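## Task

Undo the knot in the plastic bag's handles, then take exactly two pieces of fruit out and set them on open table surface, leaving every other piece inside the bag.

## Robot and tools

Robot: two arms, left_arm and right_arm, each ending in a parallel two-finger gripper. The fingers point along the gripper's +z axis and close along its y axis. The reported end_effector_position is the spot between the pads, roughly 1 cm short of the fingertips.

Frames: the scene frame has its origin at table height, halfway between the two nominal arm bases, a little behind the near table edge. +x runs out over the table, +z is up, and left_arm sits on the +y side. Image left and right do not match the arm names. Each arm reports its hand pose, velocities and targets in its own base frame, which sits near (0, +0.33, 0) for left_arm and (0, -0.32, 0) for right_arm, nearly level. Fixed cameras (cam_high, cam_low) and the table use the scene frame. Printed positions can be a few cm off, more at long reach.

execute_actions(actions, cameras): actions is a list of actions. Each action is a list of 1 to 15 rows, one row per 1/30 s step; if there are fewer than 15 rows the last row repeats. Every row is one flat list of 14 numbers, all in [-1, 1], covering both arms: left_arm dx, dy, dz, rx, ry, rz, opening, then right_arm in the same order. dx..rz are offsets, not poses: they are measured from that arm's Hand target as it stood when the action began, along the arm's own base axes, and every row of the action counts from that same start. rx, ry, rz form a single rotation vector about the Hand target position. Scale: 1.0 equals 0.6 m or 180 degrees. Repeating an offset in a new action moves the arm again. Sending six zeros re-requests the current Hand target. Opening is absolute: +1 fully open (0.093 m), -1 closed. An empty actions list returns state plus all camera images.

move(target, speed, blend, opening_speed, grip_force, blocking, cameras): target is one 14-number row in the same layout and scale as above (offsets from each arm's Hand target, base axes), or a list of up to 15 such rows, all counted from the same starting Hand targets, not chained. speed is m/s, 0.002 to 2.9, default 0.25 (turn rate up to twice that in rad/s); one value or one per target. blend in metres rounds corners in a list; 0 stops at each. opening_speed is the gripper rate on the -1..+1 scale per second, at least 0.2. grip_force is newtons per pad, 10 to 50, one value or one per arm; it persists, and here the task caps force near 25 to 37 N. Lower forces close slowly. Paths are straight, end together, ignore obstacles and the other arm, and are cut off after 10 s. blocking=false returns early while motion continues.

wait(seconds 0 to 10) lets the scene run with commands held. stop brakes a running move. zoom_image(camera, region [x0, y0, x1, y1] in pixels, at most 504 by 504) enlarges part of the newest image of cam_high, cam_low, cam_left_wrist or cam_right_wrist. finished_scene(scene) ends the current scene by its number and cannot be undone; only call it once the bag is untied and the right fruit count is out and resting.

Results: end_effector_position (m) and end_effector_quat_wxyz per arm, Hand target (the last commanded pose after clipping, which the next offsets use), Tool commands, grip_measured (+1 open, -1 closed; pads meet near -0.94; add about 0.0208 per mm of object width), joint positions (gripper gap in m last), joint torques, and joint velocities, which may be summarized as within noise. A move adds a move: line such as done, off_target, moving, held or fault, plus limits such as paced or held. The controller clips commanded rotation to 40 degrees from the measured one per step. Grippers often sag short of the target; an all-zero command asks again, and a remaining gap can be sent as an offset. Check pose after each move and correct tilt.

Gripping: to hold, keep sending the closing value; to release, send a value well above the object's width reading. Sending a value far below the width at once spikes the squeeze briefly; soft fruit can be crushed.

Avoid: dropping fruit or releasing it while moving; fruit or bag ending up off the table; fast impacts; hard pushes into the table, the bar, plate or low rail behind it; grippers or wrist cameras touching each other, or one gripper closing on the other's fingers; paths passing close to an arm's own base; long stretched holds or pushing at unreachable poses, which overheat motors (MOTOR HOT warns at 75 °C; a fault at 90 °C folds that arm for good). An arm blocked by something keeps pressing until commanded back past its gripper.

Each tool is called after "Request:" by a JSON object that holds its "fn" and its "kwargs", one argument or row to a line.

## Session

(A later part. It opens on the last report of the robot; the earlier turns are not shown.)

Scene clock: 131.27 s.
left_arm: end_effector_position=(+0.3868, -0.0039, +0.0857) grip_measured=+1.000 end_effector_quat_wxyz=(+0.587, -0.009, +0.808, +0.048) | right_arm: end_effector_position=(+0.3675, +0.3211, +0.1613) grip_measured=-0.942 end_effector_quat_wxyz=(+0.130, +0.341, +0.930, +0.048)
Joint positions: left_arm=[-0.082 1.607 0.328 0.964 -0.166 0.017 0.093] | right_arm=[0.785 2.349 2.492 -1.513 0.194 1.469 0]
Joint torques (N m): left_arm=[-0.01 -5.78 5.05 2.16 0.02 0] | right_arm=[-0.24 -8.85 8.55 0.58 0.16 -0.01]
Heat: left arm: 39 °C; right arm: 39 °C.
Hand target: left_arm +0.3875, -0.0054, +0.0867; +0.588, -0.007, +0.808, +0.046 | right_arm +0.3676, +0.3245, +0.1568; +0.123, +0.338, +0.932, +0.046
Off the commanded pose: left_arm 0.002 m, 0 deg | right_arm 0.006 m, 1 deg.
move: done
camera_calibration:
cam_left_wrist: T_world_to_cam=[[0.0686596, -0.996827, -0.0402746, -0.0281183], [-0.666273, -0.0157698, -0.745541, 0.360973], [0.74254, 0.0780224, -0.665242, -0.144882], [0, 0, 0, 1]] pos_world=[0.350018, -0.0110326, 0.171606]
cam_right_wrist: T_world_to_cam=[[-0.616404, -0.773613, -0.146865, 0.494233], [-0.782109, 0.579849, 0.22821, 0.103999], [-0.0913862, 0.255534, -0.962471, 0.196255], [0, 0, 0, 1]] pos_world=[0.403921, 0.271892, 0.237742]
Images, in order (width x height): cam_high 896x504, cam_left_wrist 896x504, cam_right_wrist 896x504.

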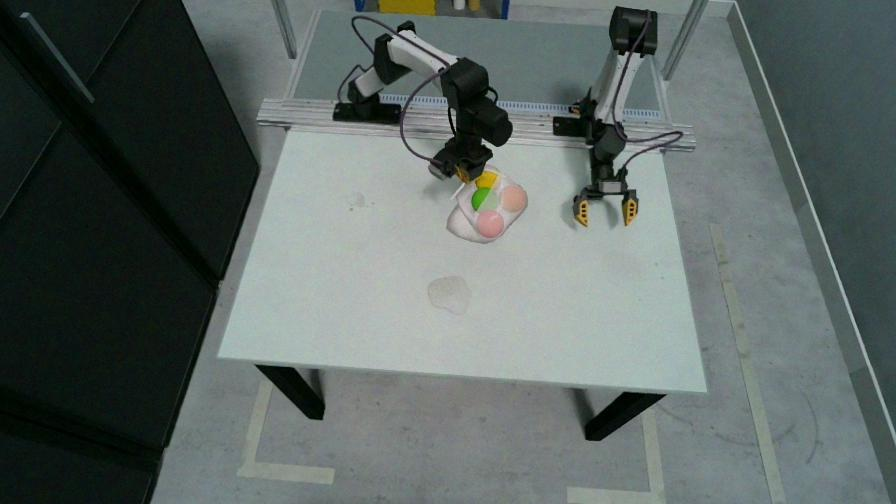

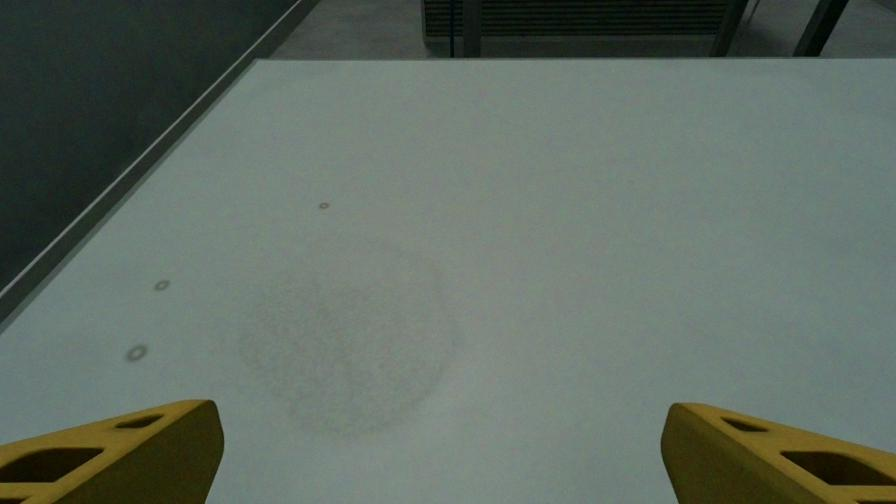

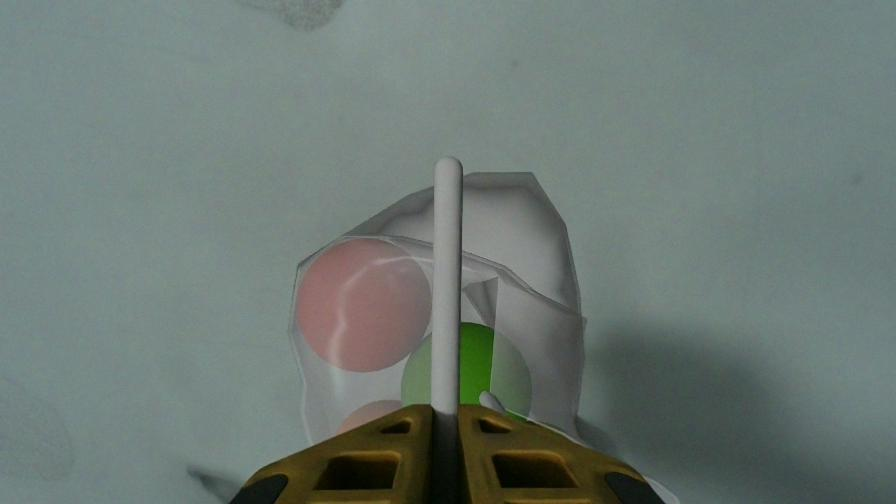

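Request:
{"fn": "move", "kwargs": {
  "target": [0,0,0,0,0,0,1,0,0,0.15,0,0,0,-1],
  "speed": 0.08,
  "cameras": ["cam_right_wrist","cam_low","cam_high"]
}}

Request:
{"fn": "zoom_image", "kwargs": {
  "camera": "cam_high",
  "region": [380, 140, 600, 290]
}}

Request:
{"fn": "zoom_image", "kwargs": {
  "camera": "cam_low",
  "region": [420, 150, 640, 320]
}}

Scene clock: 133.40 s.
left_arm: end_effector_position=(+0.3868, -0.0039, +0.0857) grip_measured=+1.000 end_effector_quat_wxyz=(+0.587, -0.009, +0.808, +0.048) | right_arm: end_effector_position=(+0.3716, +0.3252, +0.2244) grip_measured=-0.942 end_effector_quat_wxyz=(+0.165, +0.328, +0.923, +0.118)
Joint positions: left_arm=[-0.082 1.607 0.328 0.964 -0.166 0.017 0.093] | right_arm=[0.785 2.31 2.656 -1.555 0.194 1.433 0]
Joint torques (N m): left_arm=[-0.02 -5.78 5.07 2.17 0.01 0.01] | right_arm=[0.06 -13.18 7.66 0.88 0.25 0.01]
Heat: left arm: 39 °C; right arm: 39 °C.
Hand target: left_arm +0.3875, -0.0054, +0.0867; +0.588, -0.007, +0.808, +0.046 | right_arm +0.3676, +0.3245, +0.2466; +0.123, +0.338, +0.932, +0.046
Off the commanded pose: left_arm 0.002 m, 0 deg | right_arm 0.023 m, 10 deg.
joint sent to its limit (right arm) — joint 4 (wrist pitch), lower limit. The joint targets are off in orientation, not in position.
move: off_target (right_arm)
camera_calibration:
cam_right_wrist: T_world_to_cam=[[-0.563802, -0.77133, -0.295259, 0.522204], [-0.82586, 0.530458, 0.191233, 0.131006], [0.0091185, 0.35166, -0.936083, 0.181877], [0, 0, 0, 1]] pos_world=[0.400954, 0.26934, 0.299385]
Images, in order (width x height): cam_high 896x504, cam_low 896x504, cam_right_wrist 896x504.

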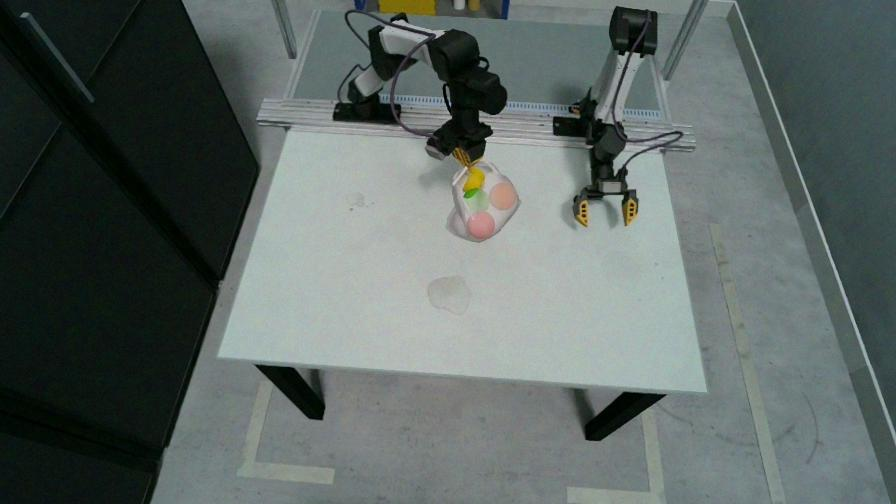

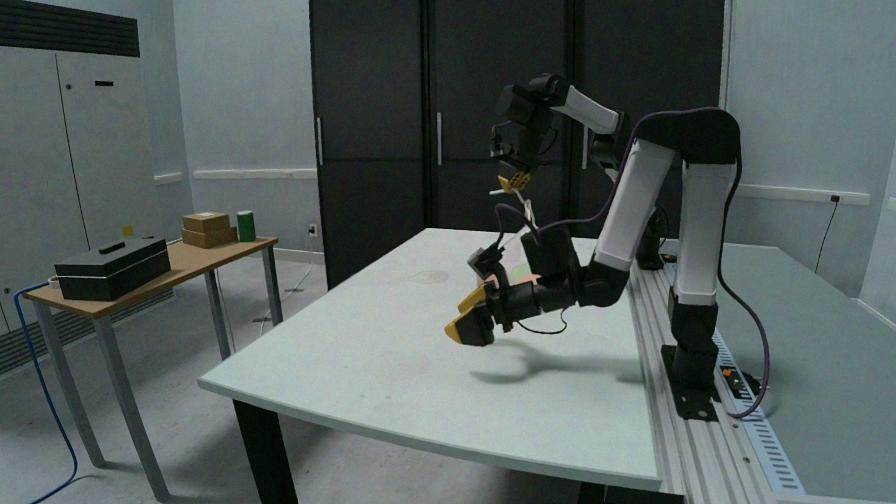

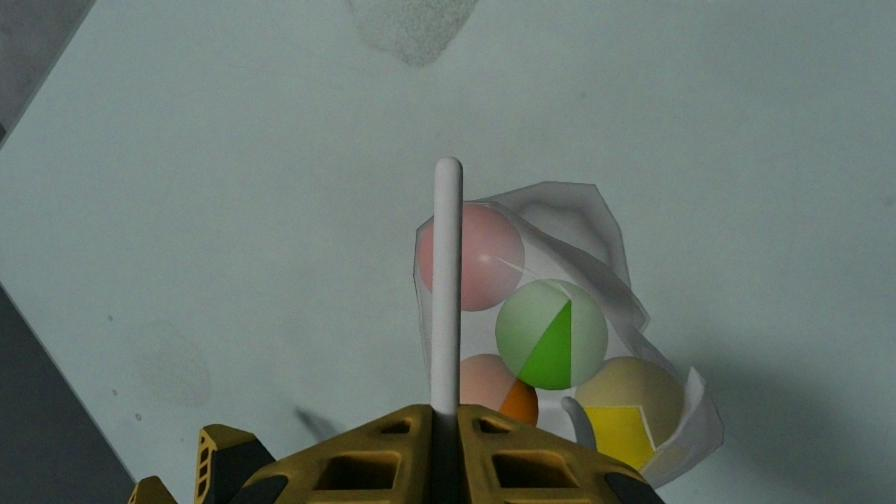

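Scaled by 2.291 from the camera's 896x504 image, which has a finer 1280x720 frame.

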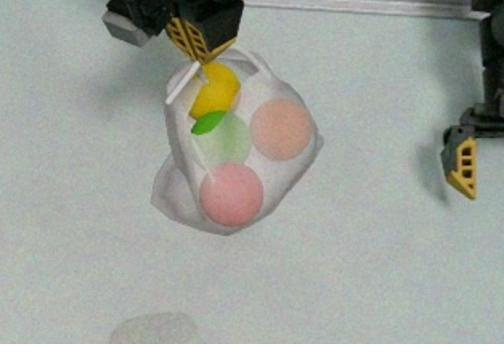

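Scaled by 2.291 from the camera's 896x504 image, which has a finer 1280x720 frame.

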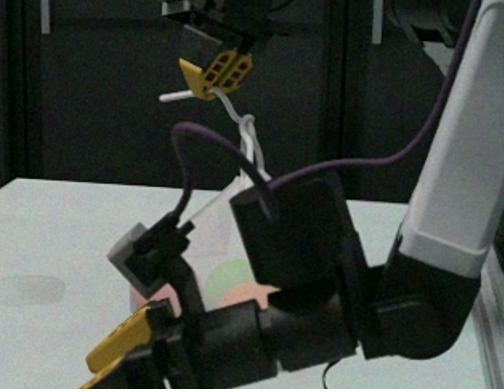

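Request:
{"fn": "move", "kwargs": {
  "target": [-0.07,-0.29,0.2,0,0,-0.5,1,0,0,0,0,0,0,-1],
  "cameras": ["cam_left_wrist","cam_low","cam_right_wrist"]
}}

Scene clock: 139.27 s.
left_arm: end_effector_position=(+0.3442, -0.1747, +0.2033) grip_measured=+1.000 end_effector_quat_wxyz=(+0.450, +0.562, +0.584, -0.376) | right_arm: end_effector_position=(+0.3716, +0.3252, +0.2244) grip_measured=-0.942 end_effector_quat_wxyz=(+0.165, +0.328, +0.923, +0.118)
Joint positions: left_arm=[-0.048 1.681 1.229 -0.677 1.219 1.174 0.093] | right_arm=[0.785 2.31 2.656 -1.555 0.194 1.432 0]
Joint torques (N m): left_arm=[-0.7 -6.49 8.77 0.86 0.83 0.14] | right_arm=[0.09 -13.2 7.57 0.88 0.25 -0.05]
Heat: left arm: 38 °C; right arm: 40 °C.
Hand target: left_arm +0.3454, -0.1794, +0.2066; +0.448, +0.567, +0.576, -0.383 | right_arm +0.3676, +0.3245, +0.2466; +0.123, +0.338, +0.932, +0.046
Off the commanded pose: left_arm 0.006 m, 1 deg | right_arm 0.023 m, 10 deg.
joint sent to its limit (right arm) — joint 4 (wrist pitch), lower limit. The joint targets are off in orientation, not in position.
move: off_target (right_arm)
camera_calibration:
cam_left_wrist: T_world_to_cam=[[-0.995717, -0.084123, -0.0383546, 0.334672], [-0.0281188, 0.670745, -0.741155, 0.316933], [0.0880744, -0.736902, -0.670238, 0.0621711], [0, 0, 0, 1]] pos_world=[0.336675, -0.138614, 0.289402]
cam_right_wrist: T_world_to_cam=[[-0.563195, -0.771838, -0.29509, 0.522182], [-0.826275, 0.529926, 0.190913, 0.131442], [0.00902157, 0.351347, -0.936202, 0.182], [0, 0, 0, 1]] pos_world=[0.401056, 0.26944, 0.299386]
Images, in order (width x height): cam_low 896x504, cam_left_wrist 896x504, cam_right_wrist 896x504.

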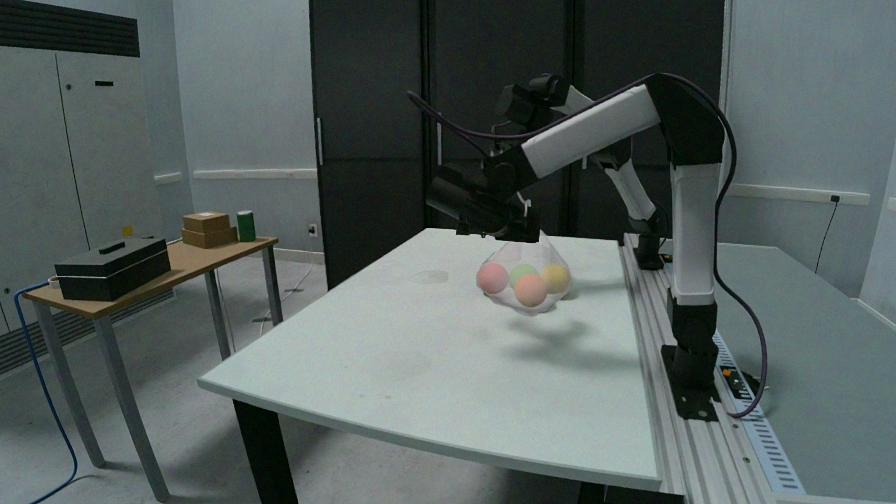

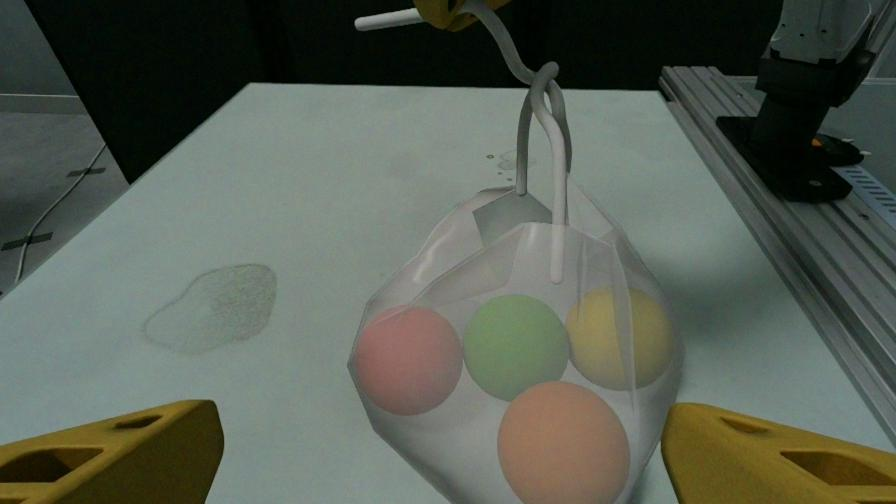

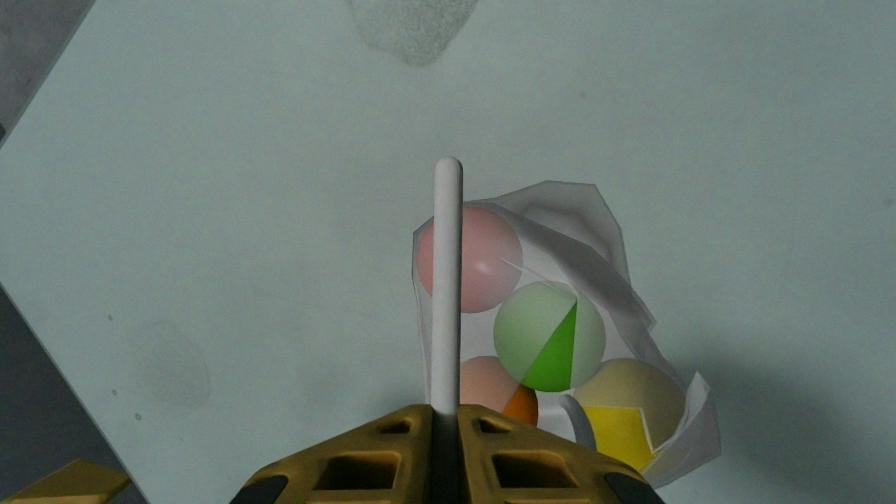

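Request:
{"fn": "zoom_image", "kwargs": {
  "camera": "cam_left_wrist",
  "region": [440, 0, 640, 290]
}}

Scaled by 1.738 from the camera's 896x504 image, which has a finer 1280x720 frame.

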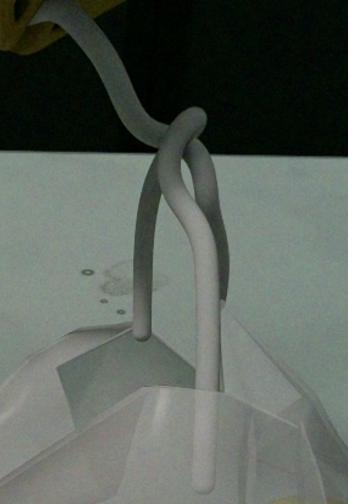

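Request:
{"fn": "move", "kwargs": {
  "target": [-0.035,-0.2,-0.055,0,0,0,-0.5,0,0,0,0,0,0,-1],
  "speed": 0.12,
  "cameras": ["cam_left_wrist"]
}}

Scene clock: 143.77 s.
left_arm: end_effector_position=(+0.3266, -0.2980, +0.1834) grip_measured=-0.498 end_effector_quat_wxyz=(+0.457, +0.570, +0.567, -0.381) | right_arm: end_effector_position=(+0.3716, +0.3252, +0.2244) grip_measured=-0.942 end_effector_quat_wxyz=(+0.165, +0.328, +0.923, +0.118)
Joint positions: left_arm=[-0.414 1.681 1.018 0.097 0.995 0.583 0.021] | right_arm=[0.785 2.31 2.656 -1.555 0.194 1.432 0]
Joint torques (N m): left_arm=[-0.49 -7.41 5.2 1.87 0.26 -0.1] | right_arm=[0.13 -13.08 7.71 0.88 0.23 -0.04]
Heat: left arm: 37 °C; right arm: 40 °C.
Hand target: left_arm +0.3244, -0.2994, +0.1737; +0.448, +0.567, +0.576, -0.383 | right_arm +0.3676, +0.3245, +0.2466; +0.123, +0.338, +0.932, +0.046
Off the commanded pose: left_arm 0.010 m, 1 deg | right_arm 0.023 m, 10 deg.
joint sent to its limit (right arm) — joint 4 (wrist pitch), lower limit. The joint targets are off in orientation, not in position.
move: off_target (right_arm)
camera_calibration:
cam_left_wrist: T_world_to_cam=[[-0.996494, -0.0571044, -0.061149, 0.318627], [0.00855334, 0.657505, -0.753402, 0.37062], [0.0832283, -0.751283, -0.654711, -0.0459648], [0, 0, 0, 1]] pos_world=[0.318165, -0.260022, 0.268616]
Images, in order (width x height): cam_left_wrist 896x504.

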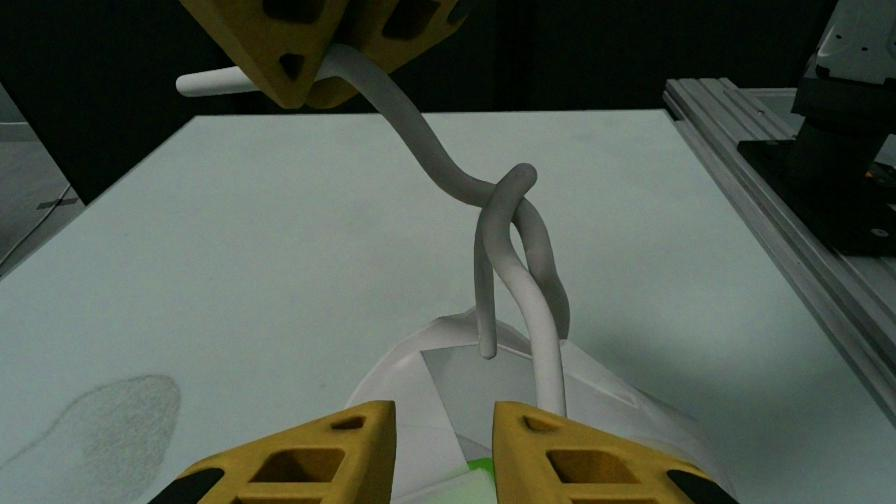

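Request:
{"fn": "move", "kwargs": {
  "target": [-0.008,-0.062,-0.022,0,0,0,-0.55,0,0,0,0,0,0,-1],
  "speed": 0.07,
  "cameras": ["cam_left_wrist"]
}}

Scene clock: 146.37 s.
left_arm: end_effector_position=(+0.3224, -0.3345, +0.1733) grip_measured=-0.548 end_effector_quat_wxyz=(+0.460, +0.570, +0.565, -0.380) | right_arm: end_effector_position=(+0.3715, +0.3252, +0.2244) grip_measured=-0.942 end_effector_quat_wxyz=(+0.165, +0.328, +0.923, +0.118)
Joint positions: left_arm=[-0.514 1.741 1.018 0.236 0.907 0.493 0.019] | right_arm=[0.785 2.31 2.656 -1.555 0.194 1.431 0]
Joint torques (N m): left_arm=[-0.58 -7.21 5.22 1.96 0.2 -0.13] | right_arm=[0.05 -13.09 7.72 0.89 0.23 -0.05]
Heat: left arm: 37 °C; right arm: 40 °C.
Hand target: left_arm +0.3196, -0.3367, +0.1604; +0.448, +0.567, +0.576, -0.383 | right_arm +0.3676, +0.3245, +0.2466; +0.123, +0.338, +0.932, +0.046
Off the commanded pose: left_arm 0.013 m, 2 deg | right_arm 0.023 m, 10 deg.
joint sent to its limit (right arm) — joint 4 (wrist pitch), lower limit. The joint targets are off in orientation, not in position.
move: off_target (left_arm, right_arm)
camera_calibration:
cam_left_wrist: T_world_to_cam=[[-0.996035, -0.059192, -0.0664116, 0.311647], [0.0114749, 0.654799, -0.755716, 0.385728], [0.0882186, -0.753482, -0.651523, -0.0825438], [0, 0, 0, 1]] pos_world=[0.313267, -0.296322, 0.258418]
Images, in order (width x height): cam_left_wrist 896x504.

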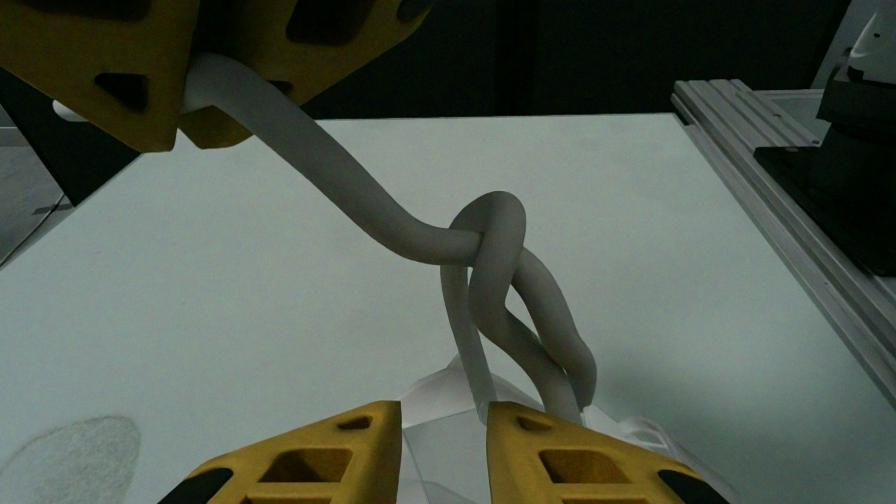

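Request:
{"fn": "move", "kwargs": {
  "target": [
    [0.005,0.03,0.005,0,0,0,-0.55,0,0,0,0,0,0,-1],
    [-0.01,0.02,0.005,0,0,0,-0.55,0,0,0,0,0,0,-1],
    [-0.012,-0.02,0.005,0,0,0,-0.55,0,0,0,0,0,0,-1]
  ],
  "speed": 0.06,
  "cameras": ["cam_left_wrist"]
}}

Request:
{"fn": "move", "kwargs": {
  "target": [0,0,0,0,0,0,-1,0,0,0,0,0,0,-1],
  "cameras": ["cam_left_wrist"]
}}

Scene clock: 149.27 s.
left_arm: end_effector_position=(+0.3094, -0.3427, +0.1603) grip_measured=-0.548 end_effector_quat_wxyz=(+0.444, +0.567, +0.578, -0.384) | right_arm: end_effector_position=(+0.3714, +0.3250, +0.2243) grip_measured=-0.942 end_effector_quat_wxyz=(+0.165, +0.328, +0.923, +0.117)
Joint positions: left_arm=[-0.553 1.741 0.981 0.255 0.872 0.463 0.019] | right_arm=[0.785 2.31 2.656 -1.556 0.194 1.431 0]
Joint torques (N m): left_arm=[-0.61 -7.5 8.13 2 0.19 -0.08] | right_arm=[0.02 -13.23 7.66 0.89 0.24 -0.03]
Heat: left arm: 37 °C; right arm: 40 °C.
Hand target: left_arm +0.3125, -0.3486, +0.1634; +0.448, +0.566, +0.576, -0.383 | right_arm +0.3676, +0.3245, +0.2467; +0.123, +0.338, +0.932, +0.046
Off the commanded pose: left_arm 0.007 m, 1 deg | right_arm 0.023 m, 10 deg.
joint sent to its limit (right arm) — joint 4 (wrist pitch), lower limit. The joint targets are off in orientation, not in position.
move: off_target (right_arm)
camera_calibration:
cam_left_wrist: T_world_to_cam=[[-0.997747, -0.0591183, -0.0317148, 0.292389], [-0.0161241, 0.670191, -0.742014, 0.39295], [0.0651216, -0.739831, -0.669634, -0.081306], [0, 0, 0, 1]] pos_world=[0.303361, -0.306218, 0.246402]
Images, in order (width x height): cam_left_wrist 896x504.

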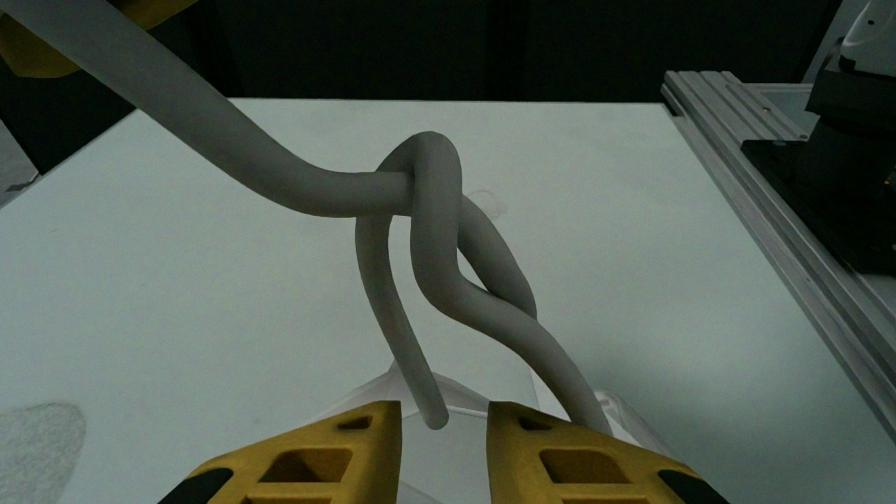

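Scene clock: 149.77 s.
left_arm: end_effector_position=(+0.3095, -0.3427, +0.1604) grip_measured=-0.973 end_effector_quat_wxyz=(+0.444, +0.567, +0.578, -0.384) | right_arm: end_effector_position=(+0.3714, +0.3250, +0.2243) grip_measured=-0.942 end_effector_quat_wxyz=(+0.165, +0.328, +0.923, +0.117)
Joint positions: left_arm=[-0.553 1.741 0.981 0.256 0.872 0.462 0] | right_arm=[0.785 2.31 2.656 -1.556 0.194 1.431 0]
Joint torques (N m): left_arm=[-0.61 -7.46 8.14 1.96 0.22 -0.1] | right_arm=[0.09 -13.11 7.73 0.9 0.24 -0.02]
Heat: left arm: 37 °C; right arm: 40 °C.
Hand target: left_arm +0.3125, -0.3486, +0.1634; +0.448, +0.566, +0.576, -0.383 | right_arm +0.3676, +0.3245, +0.2467; +0.123, +0.338, +0.932, +0.046
Off the commanded pose: left_arm 0.007 m, 1 deg | right_arm 0.023 m, 10 deg.
joint sent to its limit (right arm) — joint 4 (wrist pitch), lower limit. The joint targets are off in orientation, not in position.
move: off_target (right_arm)
camera_calibration:
cam_left_wrist: T_world_to_cam=[[-0.997708, -0.0595725, -0.032104, 0.292437], [-0.0161255, 0.670023, -0.742165, 0.393012], [0.0657231, -0.739946, -0.669448, -0.0815091], [0, 0, 0, 1]] pos_world=[0.303461, -0.306218, 0.246502]
Images, in order (width x height): cam_left_wrist 896x504.

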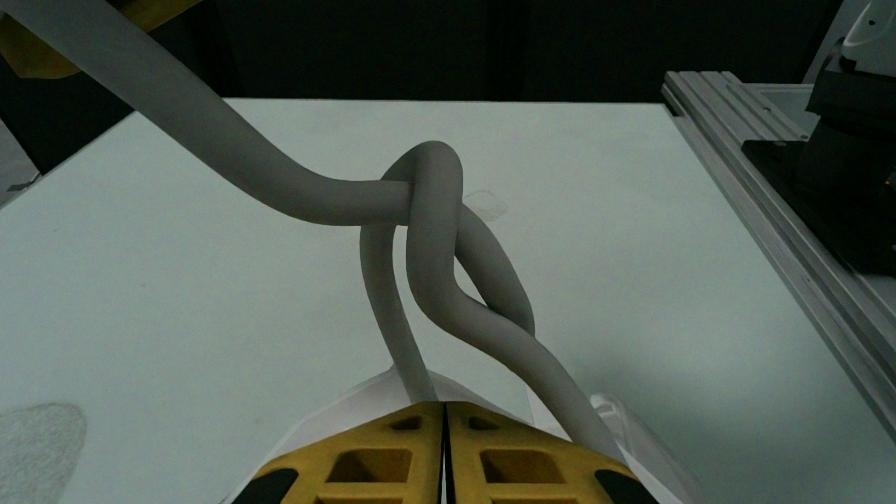

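Request:
{"fn": "move", "kwargs": {
  "target": [
    [0,0.025,0,0,0,0,-0.55,0,0,0,0,0,0,-1],
    [0.01,0.025,0.022,0,0,0,-0.55,0,0,0,0,0,0,-1],
    [0.01,-0.02,0.022,0,0,0,-0.55,0,0,0,0,0,0,-1]
  ],
  "speed": 0.06,
  "cameras": ["cam_left_wrist"]
}}

Request:
{"fn": "move", "kwargs": {
  "target": [0,0,0,0,0,0,-1,0,0,0,0,0,0,-1],
  "cameras": ["cam_left_wrist"]
}}

Scene clock: 152.93 s.
left_arm: end_effector_position=(+0.3135, -0.3536, +0.1732) grip_measured=-0.552 end_effector_quat_wxyz=(+0.444, +0.568, +0.577, -0.384) | right_arm: end_effector_position=(+0.3714, +0.3250, +0.2243) grip_measured=-0.942 end_effector_quat_wxyz=(+0.165, +0.328, +0.923, +0.117)
Joint positions: left_arm=[-0.573 1.75 1.047 0.21 0.856 0.449 0.019] | right_arm=[0.785 2.31 2.656 -1.556 0.194 1.431 0]
Joint torques (N m): left_arm=[-0.58 -7.3 9.2 1.97 0.21 -0.11] | right_arm=[-0.01 -13.11 7.68 0.91 0.23 -0.03]
Heat: left arm: 37 °C; right arm: 41 °C.
Hand target: left_arm +0.3184, -0.3607, +0.1767; +0.448, +0.567, +0.576, -0.383 | right_arm +0.3676, +0.3245, +0.2467; +0.123, +0.338, +0.932, +0.046
Off the commanded pose: left_arm 0.009 m, 1 deg | right_arm 0.023 m, 10 deg.
joint sent to its limit (right arm) — joint 4 (wrist pitch), lower limit. The joint targets are off in orientation, not in position.
move: off_target (right_arm)
camera_calibration:
cam_left_wrist: T_world_to_cam=[[-0.997775, -0.0581088, -0.0326718, 0.296815], [-0.0147313, 0.670173, -0.742059, 0.409538], [0.0650159, -0.739927, -0.669538, -0.0810959], [0, 0, 0, 1]] pos_world=[0.30746, -0.317218, 0.259302]
Images, in order (width x height): cam_left_wrist 896x504.

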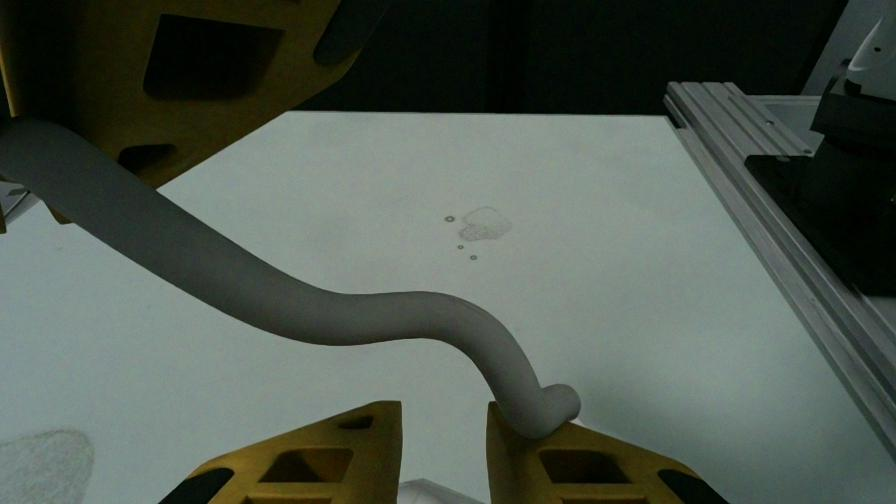

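Scene clock: 153.43 s.
left_arm: end_effector_position=(+0.3136, -0.3536, +0.1731) grip_measured=-0.973 end_effector_quat_wxyz=(+0.444, +0.568, +0.577, -0.384) | right_arm: end_effector_position=(+0.3714, +0.3250, +0.2243) grip_measured=-0.942 end_effector_quat_wxyz=(+0.165, +0.328, +0.923, +0.117)
Joint positions: left_arm=[-0.573 1.75 1.047 0.21 0.855 0.449 0] | right_arm=[0.785 2.31 2.656 -1.556 0.194 1.431 0]
Joint torques (N m): left_arm=[-0.62 -7.21 9.18 1.96 0.21 -0.1] | right_arm=[0.06 -13.15 7.65 0.89 0.24 -0.02]
Heat: left arm: 36 °C; right arm: 41 °C.
Hand target: left_arm +0.3184, -0.3607, +0.1767; +0.448, +0.567, +0.576, -0.383 | right_arm +0.3676, +0.3245, +0.2467; +0.123, +0.338, +0.932, +0.046
Off the commanded pose: left_arm 0.009 m, 1 deg | right_arm 0.023 m, 10 deg.
joint sent to its limit (right arm) — joint 4 (wrist pitch), lower limit. The joint targets are off in orientation, not in position.
move: off_target (right_arm)
camera_calibration:
cam_left_wrist: T_world_to_cam=[[-0.997755, -0.0585874, -0.0324457, 0.296599], [-0.015228, 0.670245, -0.741984, 0.409694], [0.0652175, -0.739824, -0.669632, -0.0811006], [0, 0, 0, 1]] pos_world=[0.307461, -0.317218, 0.259302]
Images, in order (width x height): cam_left_wrist 896x504.

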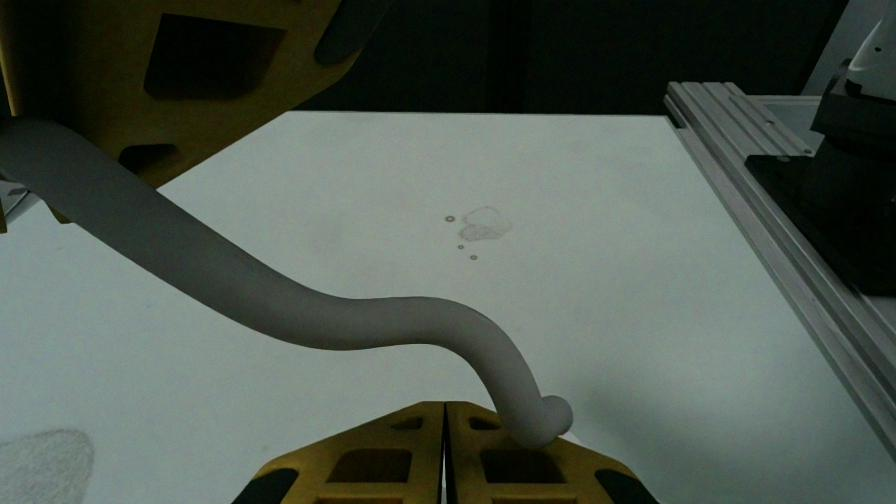

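Request:
{"fn": "move", "kwargs": {
  "target": [0.06,0.27,0.06,0,0,0,-1,0,0,0,0,0,0,-1],
  "speed": 0.2,
  "cameras": ["cam_left_wrist"]
}}

Scene clock: 155.93 s.
left_arm: end_effector_position=(+0.3518, -0.1969, +0.2096) grip_measured=-0.973 end_effector_quat_wxyz=(+0.449, +0.564, +0.581, -0.379) | right_arm: end_effector_position=(+0.3714, +0.3250, +0.2243) grip_measured=-0.942 end_effector_quat_wxyz=(+0.165, +0.328, +0.923, +0.117)
Joint positions: left_arm=[-0.111 1.689 1.243 -0.554 1.193 1.036 0] | right_arm=[0.785 2.31 2.656 -1.556 0.194 1.431 0]
Joint torques (N m): left_arm=[0.09 -6.74 9.02 1.06 0.78 0.14] | right_arm=[0.14 -13.11 7.75 0.91 0.26 -0.03]
Heat: left arm: 36 °C; right arm: 41 °C.
Hand target: left_arm +0.3544, -0.1987, +0.2128; +0.448, +0.567, +0.576, -0.383 | right_arm +0.3676, +0.3245, +0.2467; +0.123, +0.338, +0.932, +0.046
Off the commanded pose: left_arm 0.004 m, 1 deg | right_arm 0.023 m, 10 deg.
joint sent to its limit (right arm) — joint 4 (wrist pitch), lower limit. The joint targets are off in orientation, not in position.
move: off_target (right_arm)
camera_calibration:
cam_left_wrist: T_world_to_cam=[[-0.996357, -0.0759248, -0.0388322, 0.3426], [-0.022141, 0.670048, -0.741987, 0.334583], [0.0823547, -0.738424, -0.669289, 0.0508642], [0, 0, 0, 1]] pos_world=[0.344571, -0.160615, 0.295603]
Images, in order (width x height): cam_left_wrist 896x504.

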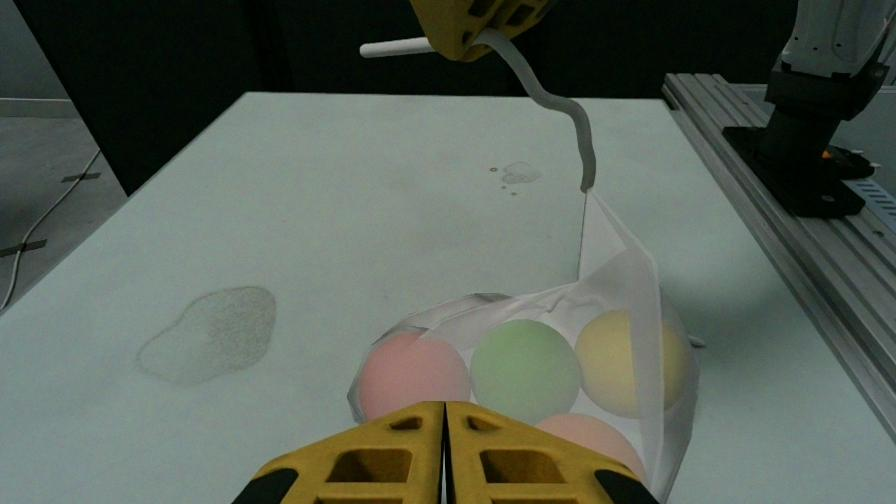

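Request:
{"fn": "move", "kwargs": {
  "target": [
    [0,0.1,0.05,0,0,0,-1,-0.03,-0.08,-0.15,0,0,0,-1],
    [0,0.25,0,0,0,0,-1,-0.08,-0.15,-0.33,0,0,0,-1]
  ],
  "speed": 0.12,
  "blend": 0.03,
  "cameras": ["cam_left_wrist","cam_high","cam_right_wrist"]
}}

Request:
{"fn": "zoom_image", "kwargs": {
  "camera": "cam_high",
  "region": [380, 140, 600, 290]
}}

Scene clock: 159.47 s.
left_arm: end_effector_position=(+0.3565, -0.0495, +0.2194) grip_measured=-0.973 end_effector_quat_wxyz=(+0.477, +0.551, +0.599, -0.334) | right_arm: end_effector_position=(+0.3169, +0.2298, +0.0382) grip_measured=-0.942 end_effector_quat_wxyz=(+0.117, +0.340, +0.933, +0.022)
Joint positions: left_arm=[0.318 1.914 1.605 -1.551 1.227 2.01 0] | right_arm=[0.705 1.941 1.358 -0.832 0.181 1.389 0]
Joint torques (N m): left_arm=[0.24 -7.73 5.2 -0.27 0.57 0.12] | right_arm=[-0.29 -10.81 5.44 0.8 0.15 -0.04]
Heat: left arm: 35 °C; right arm: 41 °C.
Hand target: left_arm +0.3544, -0.0487, +0.2127; +0.448, +0.567, +0.576, -0.383 | right_arm +0.3195, +0.2345, +0.0486; +0.123, +0.338, +0.932, +0.046
Off the commanded pose: left_arm 0.007 m, 7 deg | right_arm 0.012 m, 3 deg.
joint sent to its limit (left arm) — joint 4 (wrist pitch), lower limit. The joint targets are off in orientation, not in position.
move: off_target (left_arm, right_arm)
camera_calibration:
cam_left_wrist: T_world_to_cam=[[-0.98054, -0.169918, -0.09833, 0.361676], [-0.0453881, 0.683511, -0.728528, 0.249254], [0.191, -0.709888, -0.677922, 0.130473], [0, 0, 0, 1]] pos_world=[0.341031, -0.0162915, 0.305603]
cam_right_wrist: T_world_to_cam=[[-0.621298, -0.778496, -0.0890668, 0.374816], [-0.772223, 0.589052, 0.238095, 0.13982], [-0.132891, 0.216708, -0.967149, 0.118775], [0, 0, 0, 1]] pos_world=[0.356629, 0.183693, 0.114967]
Images, in order (width x height): cam_high 896x504, cam_left_wrist 896x504, cam_right_wrist 896x504.

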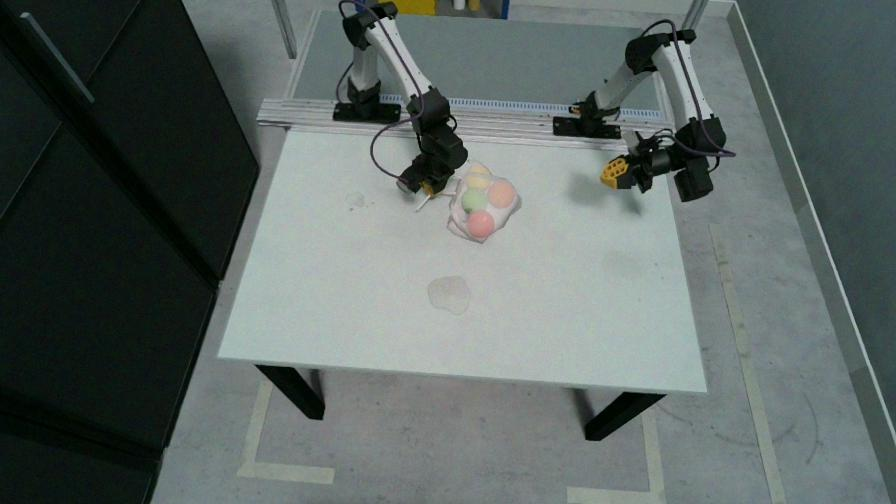

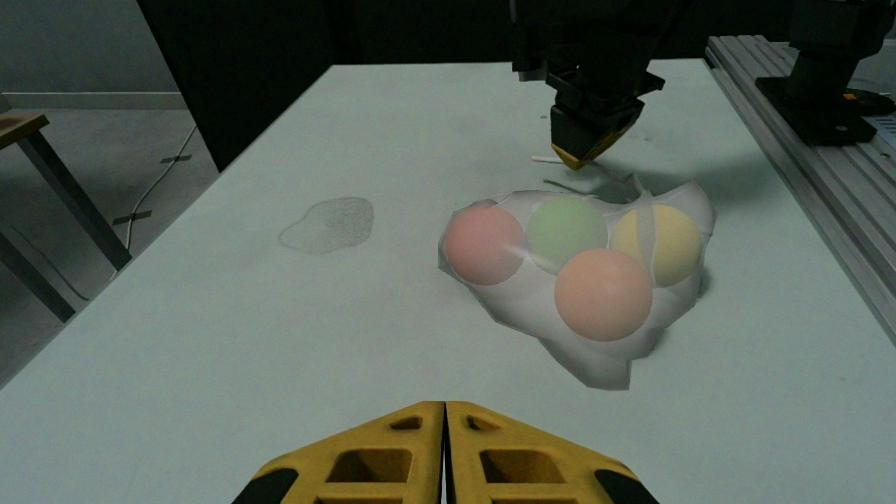

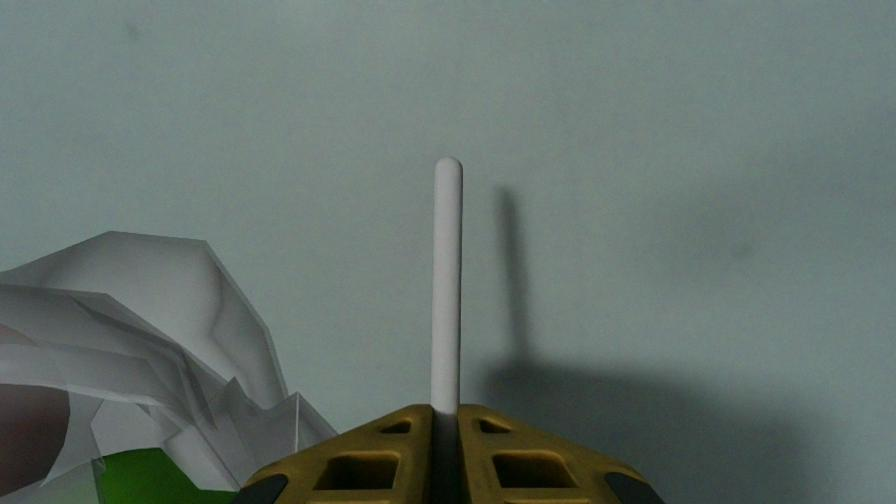

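Scaled by 2.291 from the camera's 896x504 image, which has a finer 1280x720 frame.

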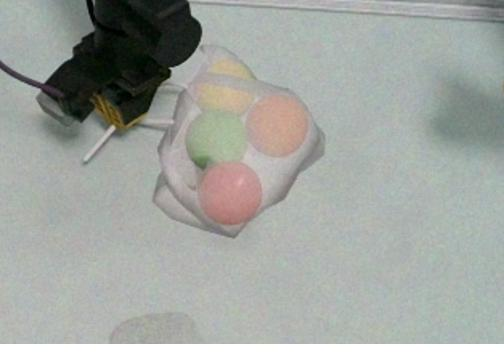

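Request:
{"fn": "move", "kwargs": {
  "target": [
    [0,0,0,0,0,0,-1,0,0,-0.05,0,0,0,-1],
    [0,0,0,0,0,0,-1,0,0,-0.05,0,0,0,-0.4],
    [0,0,0,0,0,0,-1,0.06,0.0,0.13,0,0,0,-0.4],
    [0,0,0,0,0,0,-1,0.06,0.06,0.16,-0.058,0,0.214,-0.4]
  ],
  "speed": 0.2,
  "cameras": ["cam_right_wrist"]
}}

Scene clock: 165.27 s.
left_arm: end_effector_position=(+0.3565, -0.0495, +0.2194) grip_measured=-0.973 end_effector_quat_wxyz=(+0.477, +0.551, +0.598, -0.333) | right_arm: end_effector_position=(+0.3555, +0.2649, +0.1474) grip_measured=-0.401 end_effector_quat_wxyz=(+0.134, +0.009, +0.991, +0.004)
Joint positions: left_arm=[0.318 1.914 1.605 -1.551 1.227 2.01 0] | right_arm=[0.704 2.053 1.951 -1.258 0.168 0.704 0.026]
Joint torques (N m): left_arm=[0.27 -7.8 5.22 -0.26 0.59 0.12] | right_arm=[0.5 -7.27 9.03 0.67 0.26 -0.05]
Heat: left arm: 34 °C; right arm: 41 °C.
Hand target: left_arm +0.3544, -0.0487, +0.2127; +0.448, +0.567, +0.576, -0.383 | right_arm +0.3556, +0.2704, +0.1447; +0.130, +0.000, +0.991, +0.000
Off the commanded pose: left_arm 0.007 m, 7 deg | right_arm 0.006 m, 1 deg.
joint sent to its limit (left arm) — joint 4 (wrist pitch), lower limit. The joint targets are off in orientation, not in position.
move: off_target (left_arm)
camera_calibration:
cam_right_wrist: T_world_to_cam=[[-0.00599573, -0.999739, 0.0220471, 0.259379], [-0.983852, 0.00984162, 0.178715, 0.360412], [-0.178885, -0.0206196, -0.983654, 0.303572], [0, 0, 0, 1]] pos_world=[0.410452, 0.262024, 0.22848]
Images, in order (width x height): cam_right_wrist 896x504.

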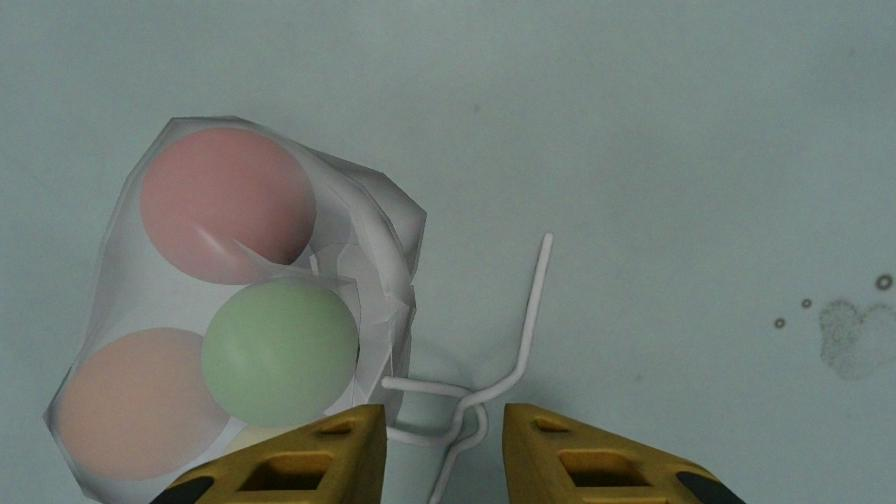

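Request:
{"fn": "zoom_image", "kwargs": {
  "camera": "cam_right_wrist",
  "region": [370, 340, 560, 504]
}}

Scaled by 2.653 from the camera's 896x504 image, which has a finer 1280x720 frame.

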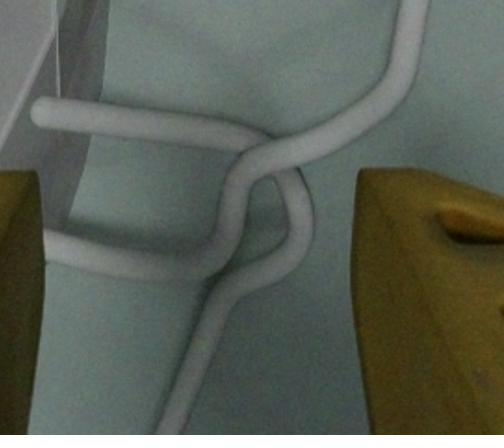

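Request:
{"fn": "move", "kwargs": {
  "target": [
    [0,0,0,0,0,0,-1,-0.046,-0.086,-0.18,0,0,0,-0.4],
    [0,0,0,0,0,0,-1,-0.046,-0.086,-0.278,0,0,0,-0.4]
  ],
  "speed": 0.12,
  "cameras": ["cam_right_wrist"]
}}

Request:
{"fn": "move", "kwargs": {
  "target": [0,0,0,0,0,0,-1,0,0,0,0,0,0,-1],
  "cameras": ["cam_right_wrist"]
}}

Scene clock: 169.20 s.
left_arm: end_effector_position=(+0.3565, -0.0495, +0.2194) grip_measured=-0.973 end_effector_quat_wxyz=(+0.477, +0.551, +0.598, -0.333) | right_arm: end_effector_position=(+0.3264, +0.2155, -0.0039) grip_measured=-0.401 end_effector_quat_wxyz=(+0.132, +0.003, +0.991, -0.005)
Joint positions: left_arm=[0.318 1.914 1.605 -1.551 1.227 2.01 0] | right_arm=[0.656 1.97 1.209 -0.605 0.168 0.645 0.026]
Joint torques (N m): left_arm=[0.29 -7.82 5.2 -0.27 0.59 0.13] | right_arm=[-0.23 -4.86 3.93 1.38 0.13 -0.01]
Heat: left arm: 33 °C; right arm: 40 °C.
Hand target: left_arm +0.3544, -0.0487, +0.2127; +0.448, +0.567, +0.576, -0.383 | right_arm +0.3281, +0.2189, -0.0221; +0.130, +0.000, +0.991, +0.000
Off the commanded pose: left_arm 0.007 m, 7 deg | right_arm 0.019 m, 1 deg.
joint sent to its limit (left arm) — joint 4 (wrist pitch), lower limit. The joint targets are off in orientation, not in position.
move: off_target (left_arm, right_arm)
camera_calibration:
cam_right_wrist: T_world_to_cam=[[0.00226116, -0.999124, 0.0417957, 0.210421], [-0.98303, 0.00544588, 0.183366, 0.359914], [-0.183433, -0.041501, -0.982156, 0.154561], [0, 0, 0, 1]] pos_world=[0.381682, 0.214691, 0.0770127]
Images, in order (width x height): cam_right_wrist 896x504.

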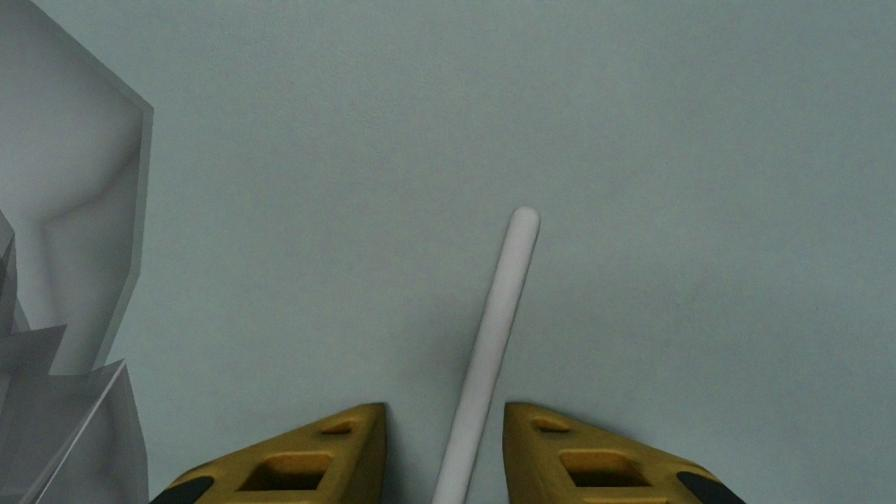

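Scene clock: 169.70 s.
left_arm: end_effector_position=(+0.3565, -0.0495, +0.2194) grip_measured=-0.973 end_effector_quat_wxyz=(+0.477, +0.551, +0.598, -0.333) | right_arm: end_effector_position=(+0.3291, +0.2169, -0.0035) grip_measured=-0.937 end_effector_quat_wxyz=(+0.137, +0.004, +0.991, -0.001)
Joint positions: left_arm=[0.318 1.914 1.605 -1.551 1.227 2.01 0] | right_arm=[0.655 1.97 1.207 -0.59 0.169 0.645 0]
Joint torques (N m): left_arm=[0.27 -7.75 5.24 -0.26 0.56 0.11] | right_arm=[-0.16 -4.9 4.01 1.27 0.12 -0.02]
Heat: left arm: 33 °C; right arm: 40 °C.
Hand target: left_arm +0.3544, -0.0487, +0.2127; +0.448, +0.567, +0.576, -0.383 | right_arm +0.3281, +0.2189, -0.0221; +0.130, -0.001, +0.991, +0.000
Off the commanded pose: left_arm 0.007 m, 7 deg | right_arm 0.019 m, 1 deg.
joint sent to its limit (left arm) — joint 4 (wrist pitch), lower limit. The joint targets are off in orientation, not in position.
move: off_target (left_arm, right_arm)
camera_calibration:
cam_right_wrist: T_world_to_cam=[[0.000891462, -0.999419, 0.0340678, 0.212242], [-0.98503, 0.00499512, 0.172313, 0.363287], [-0.172384, -0.0337114, -0.984453, 0.150176], [0, 0, 0, 1]] pos_world=[0.383547, 0.215367, 0.078011]
Images, in order (width x height): cam_right_wrist 896x504.

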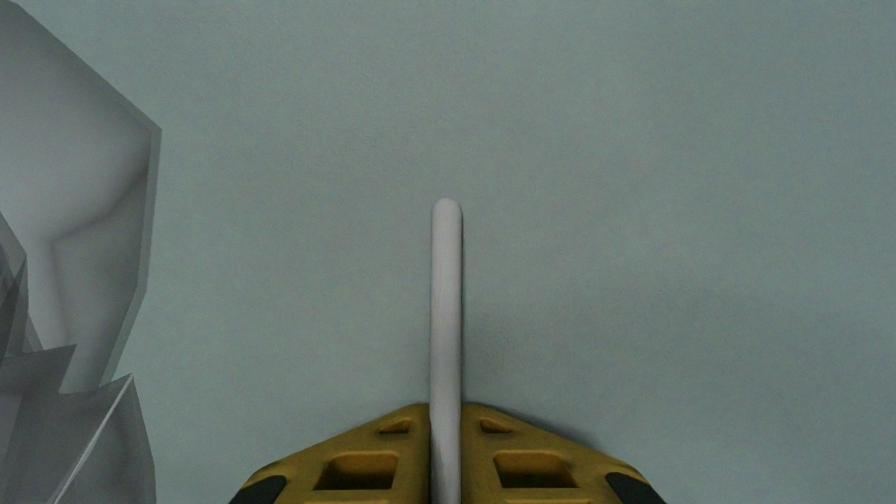

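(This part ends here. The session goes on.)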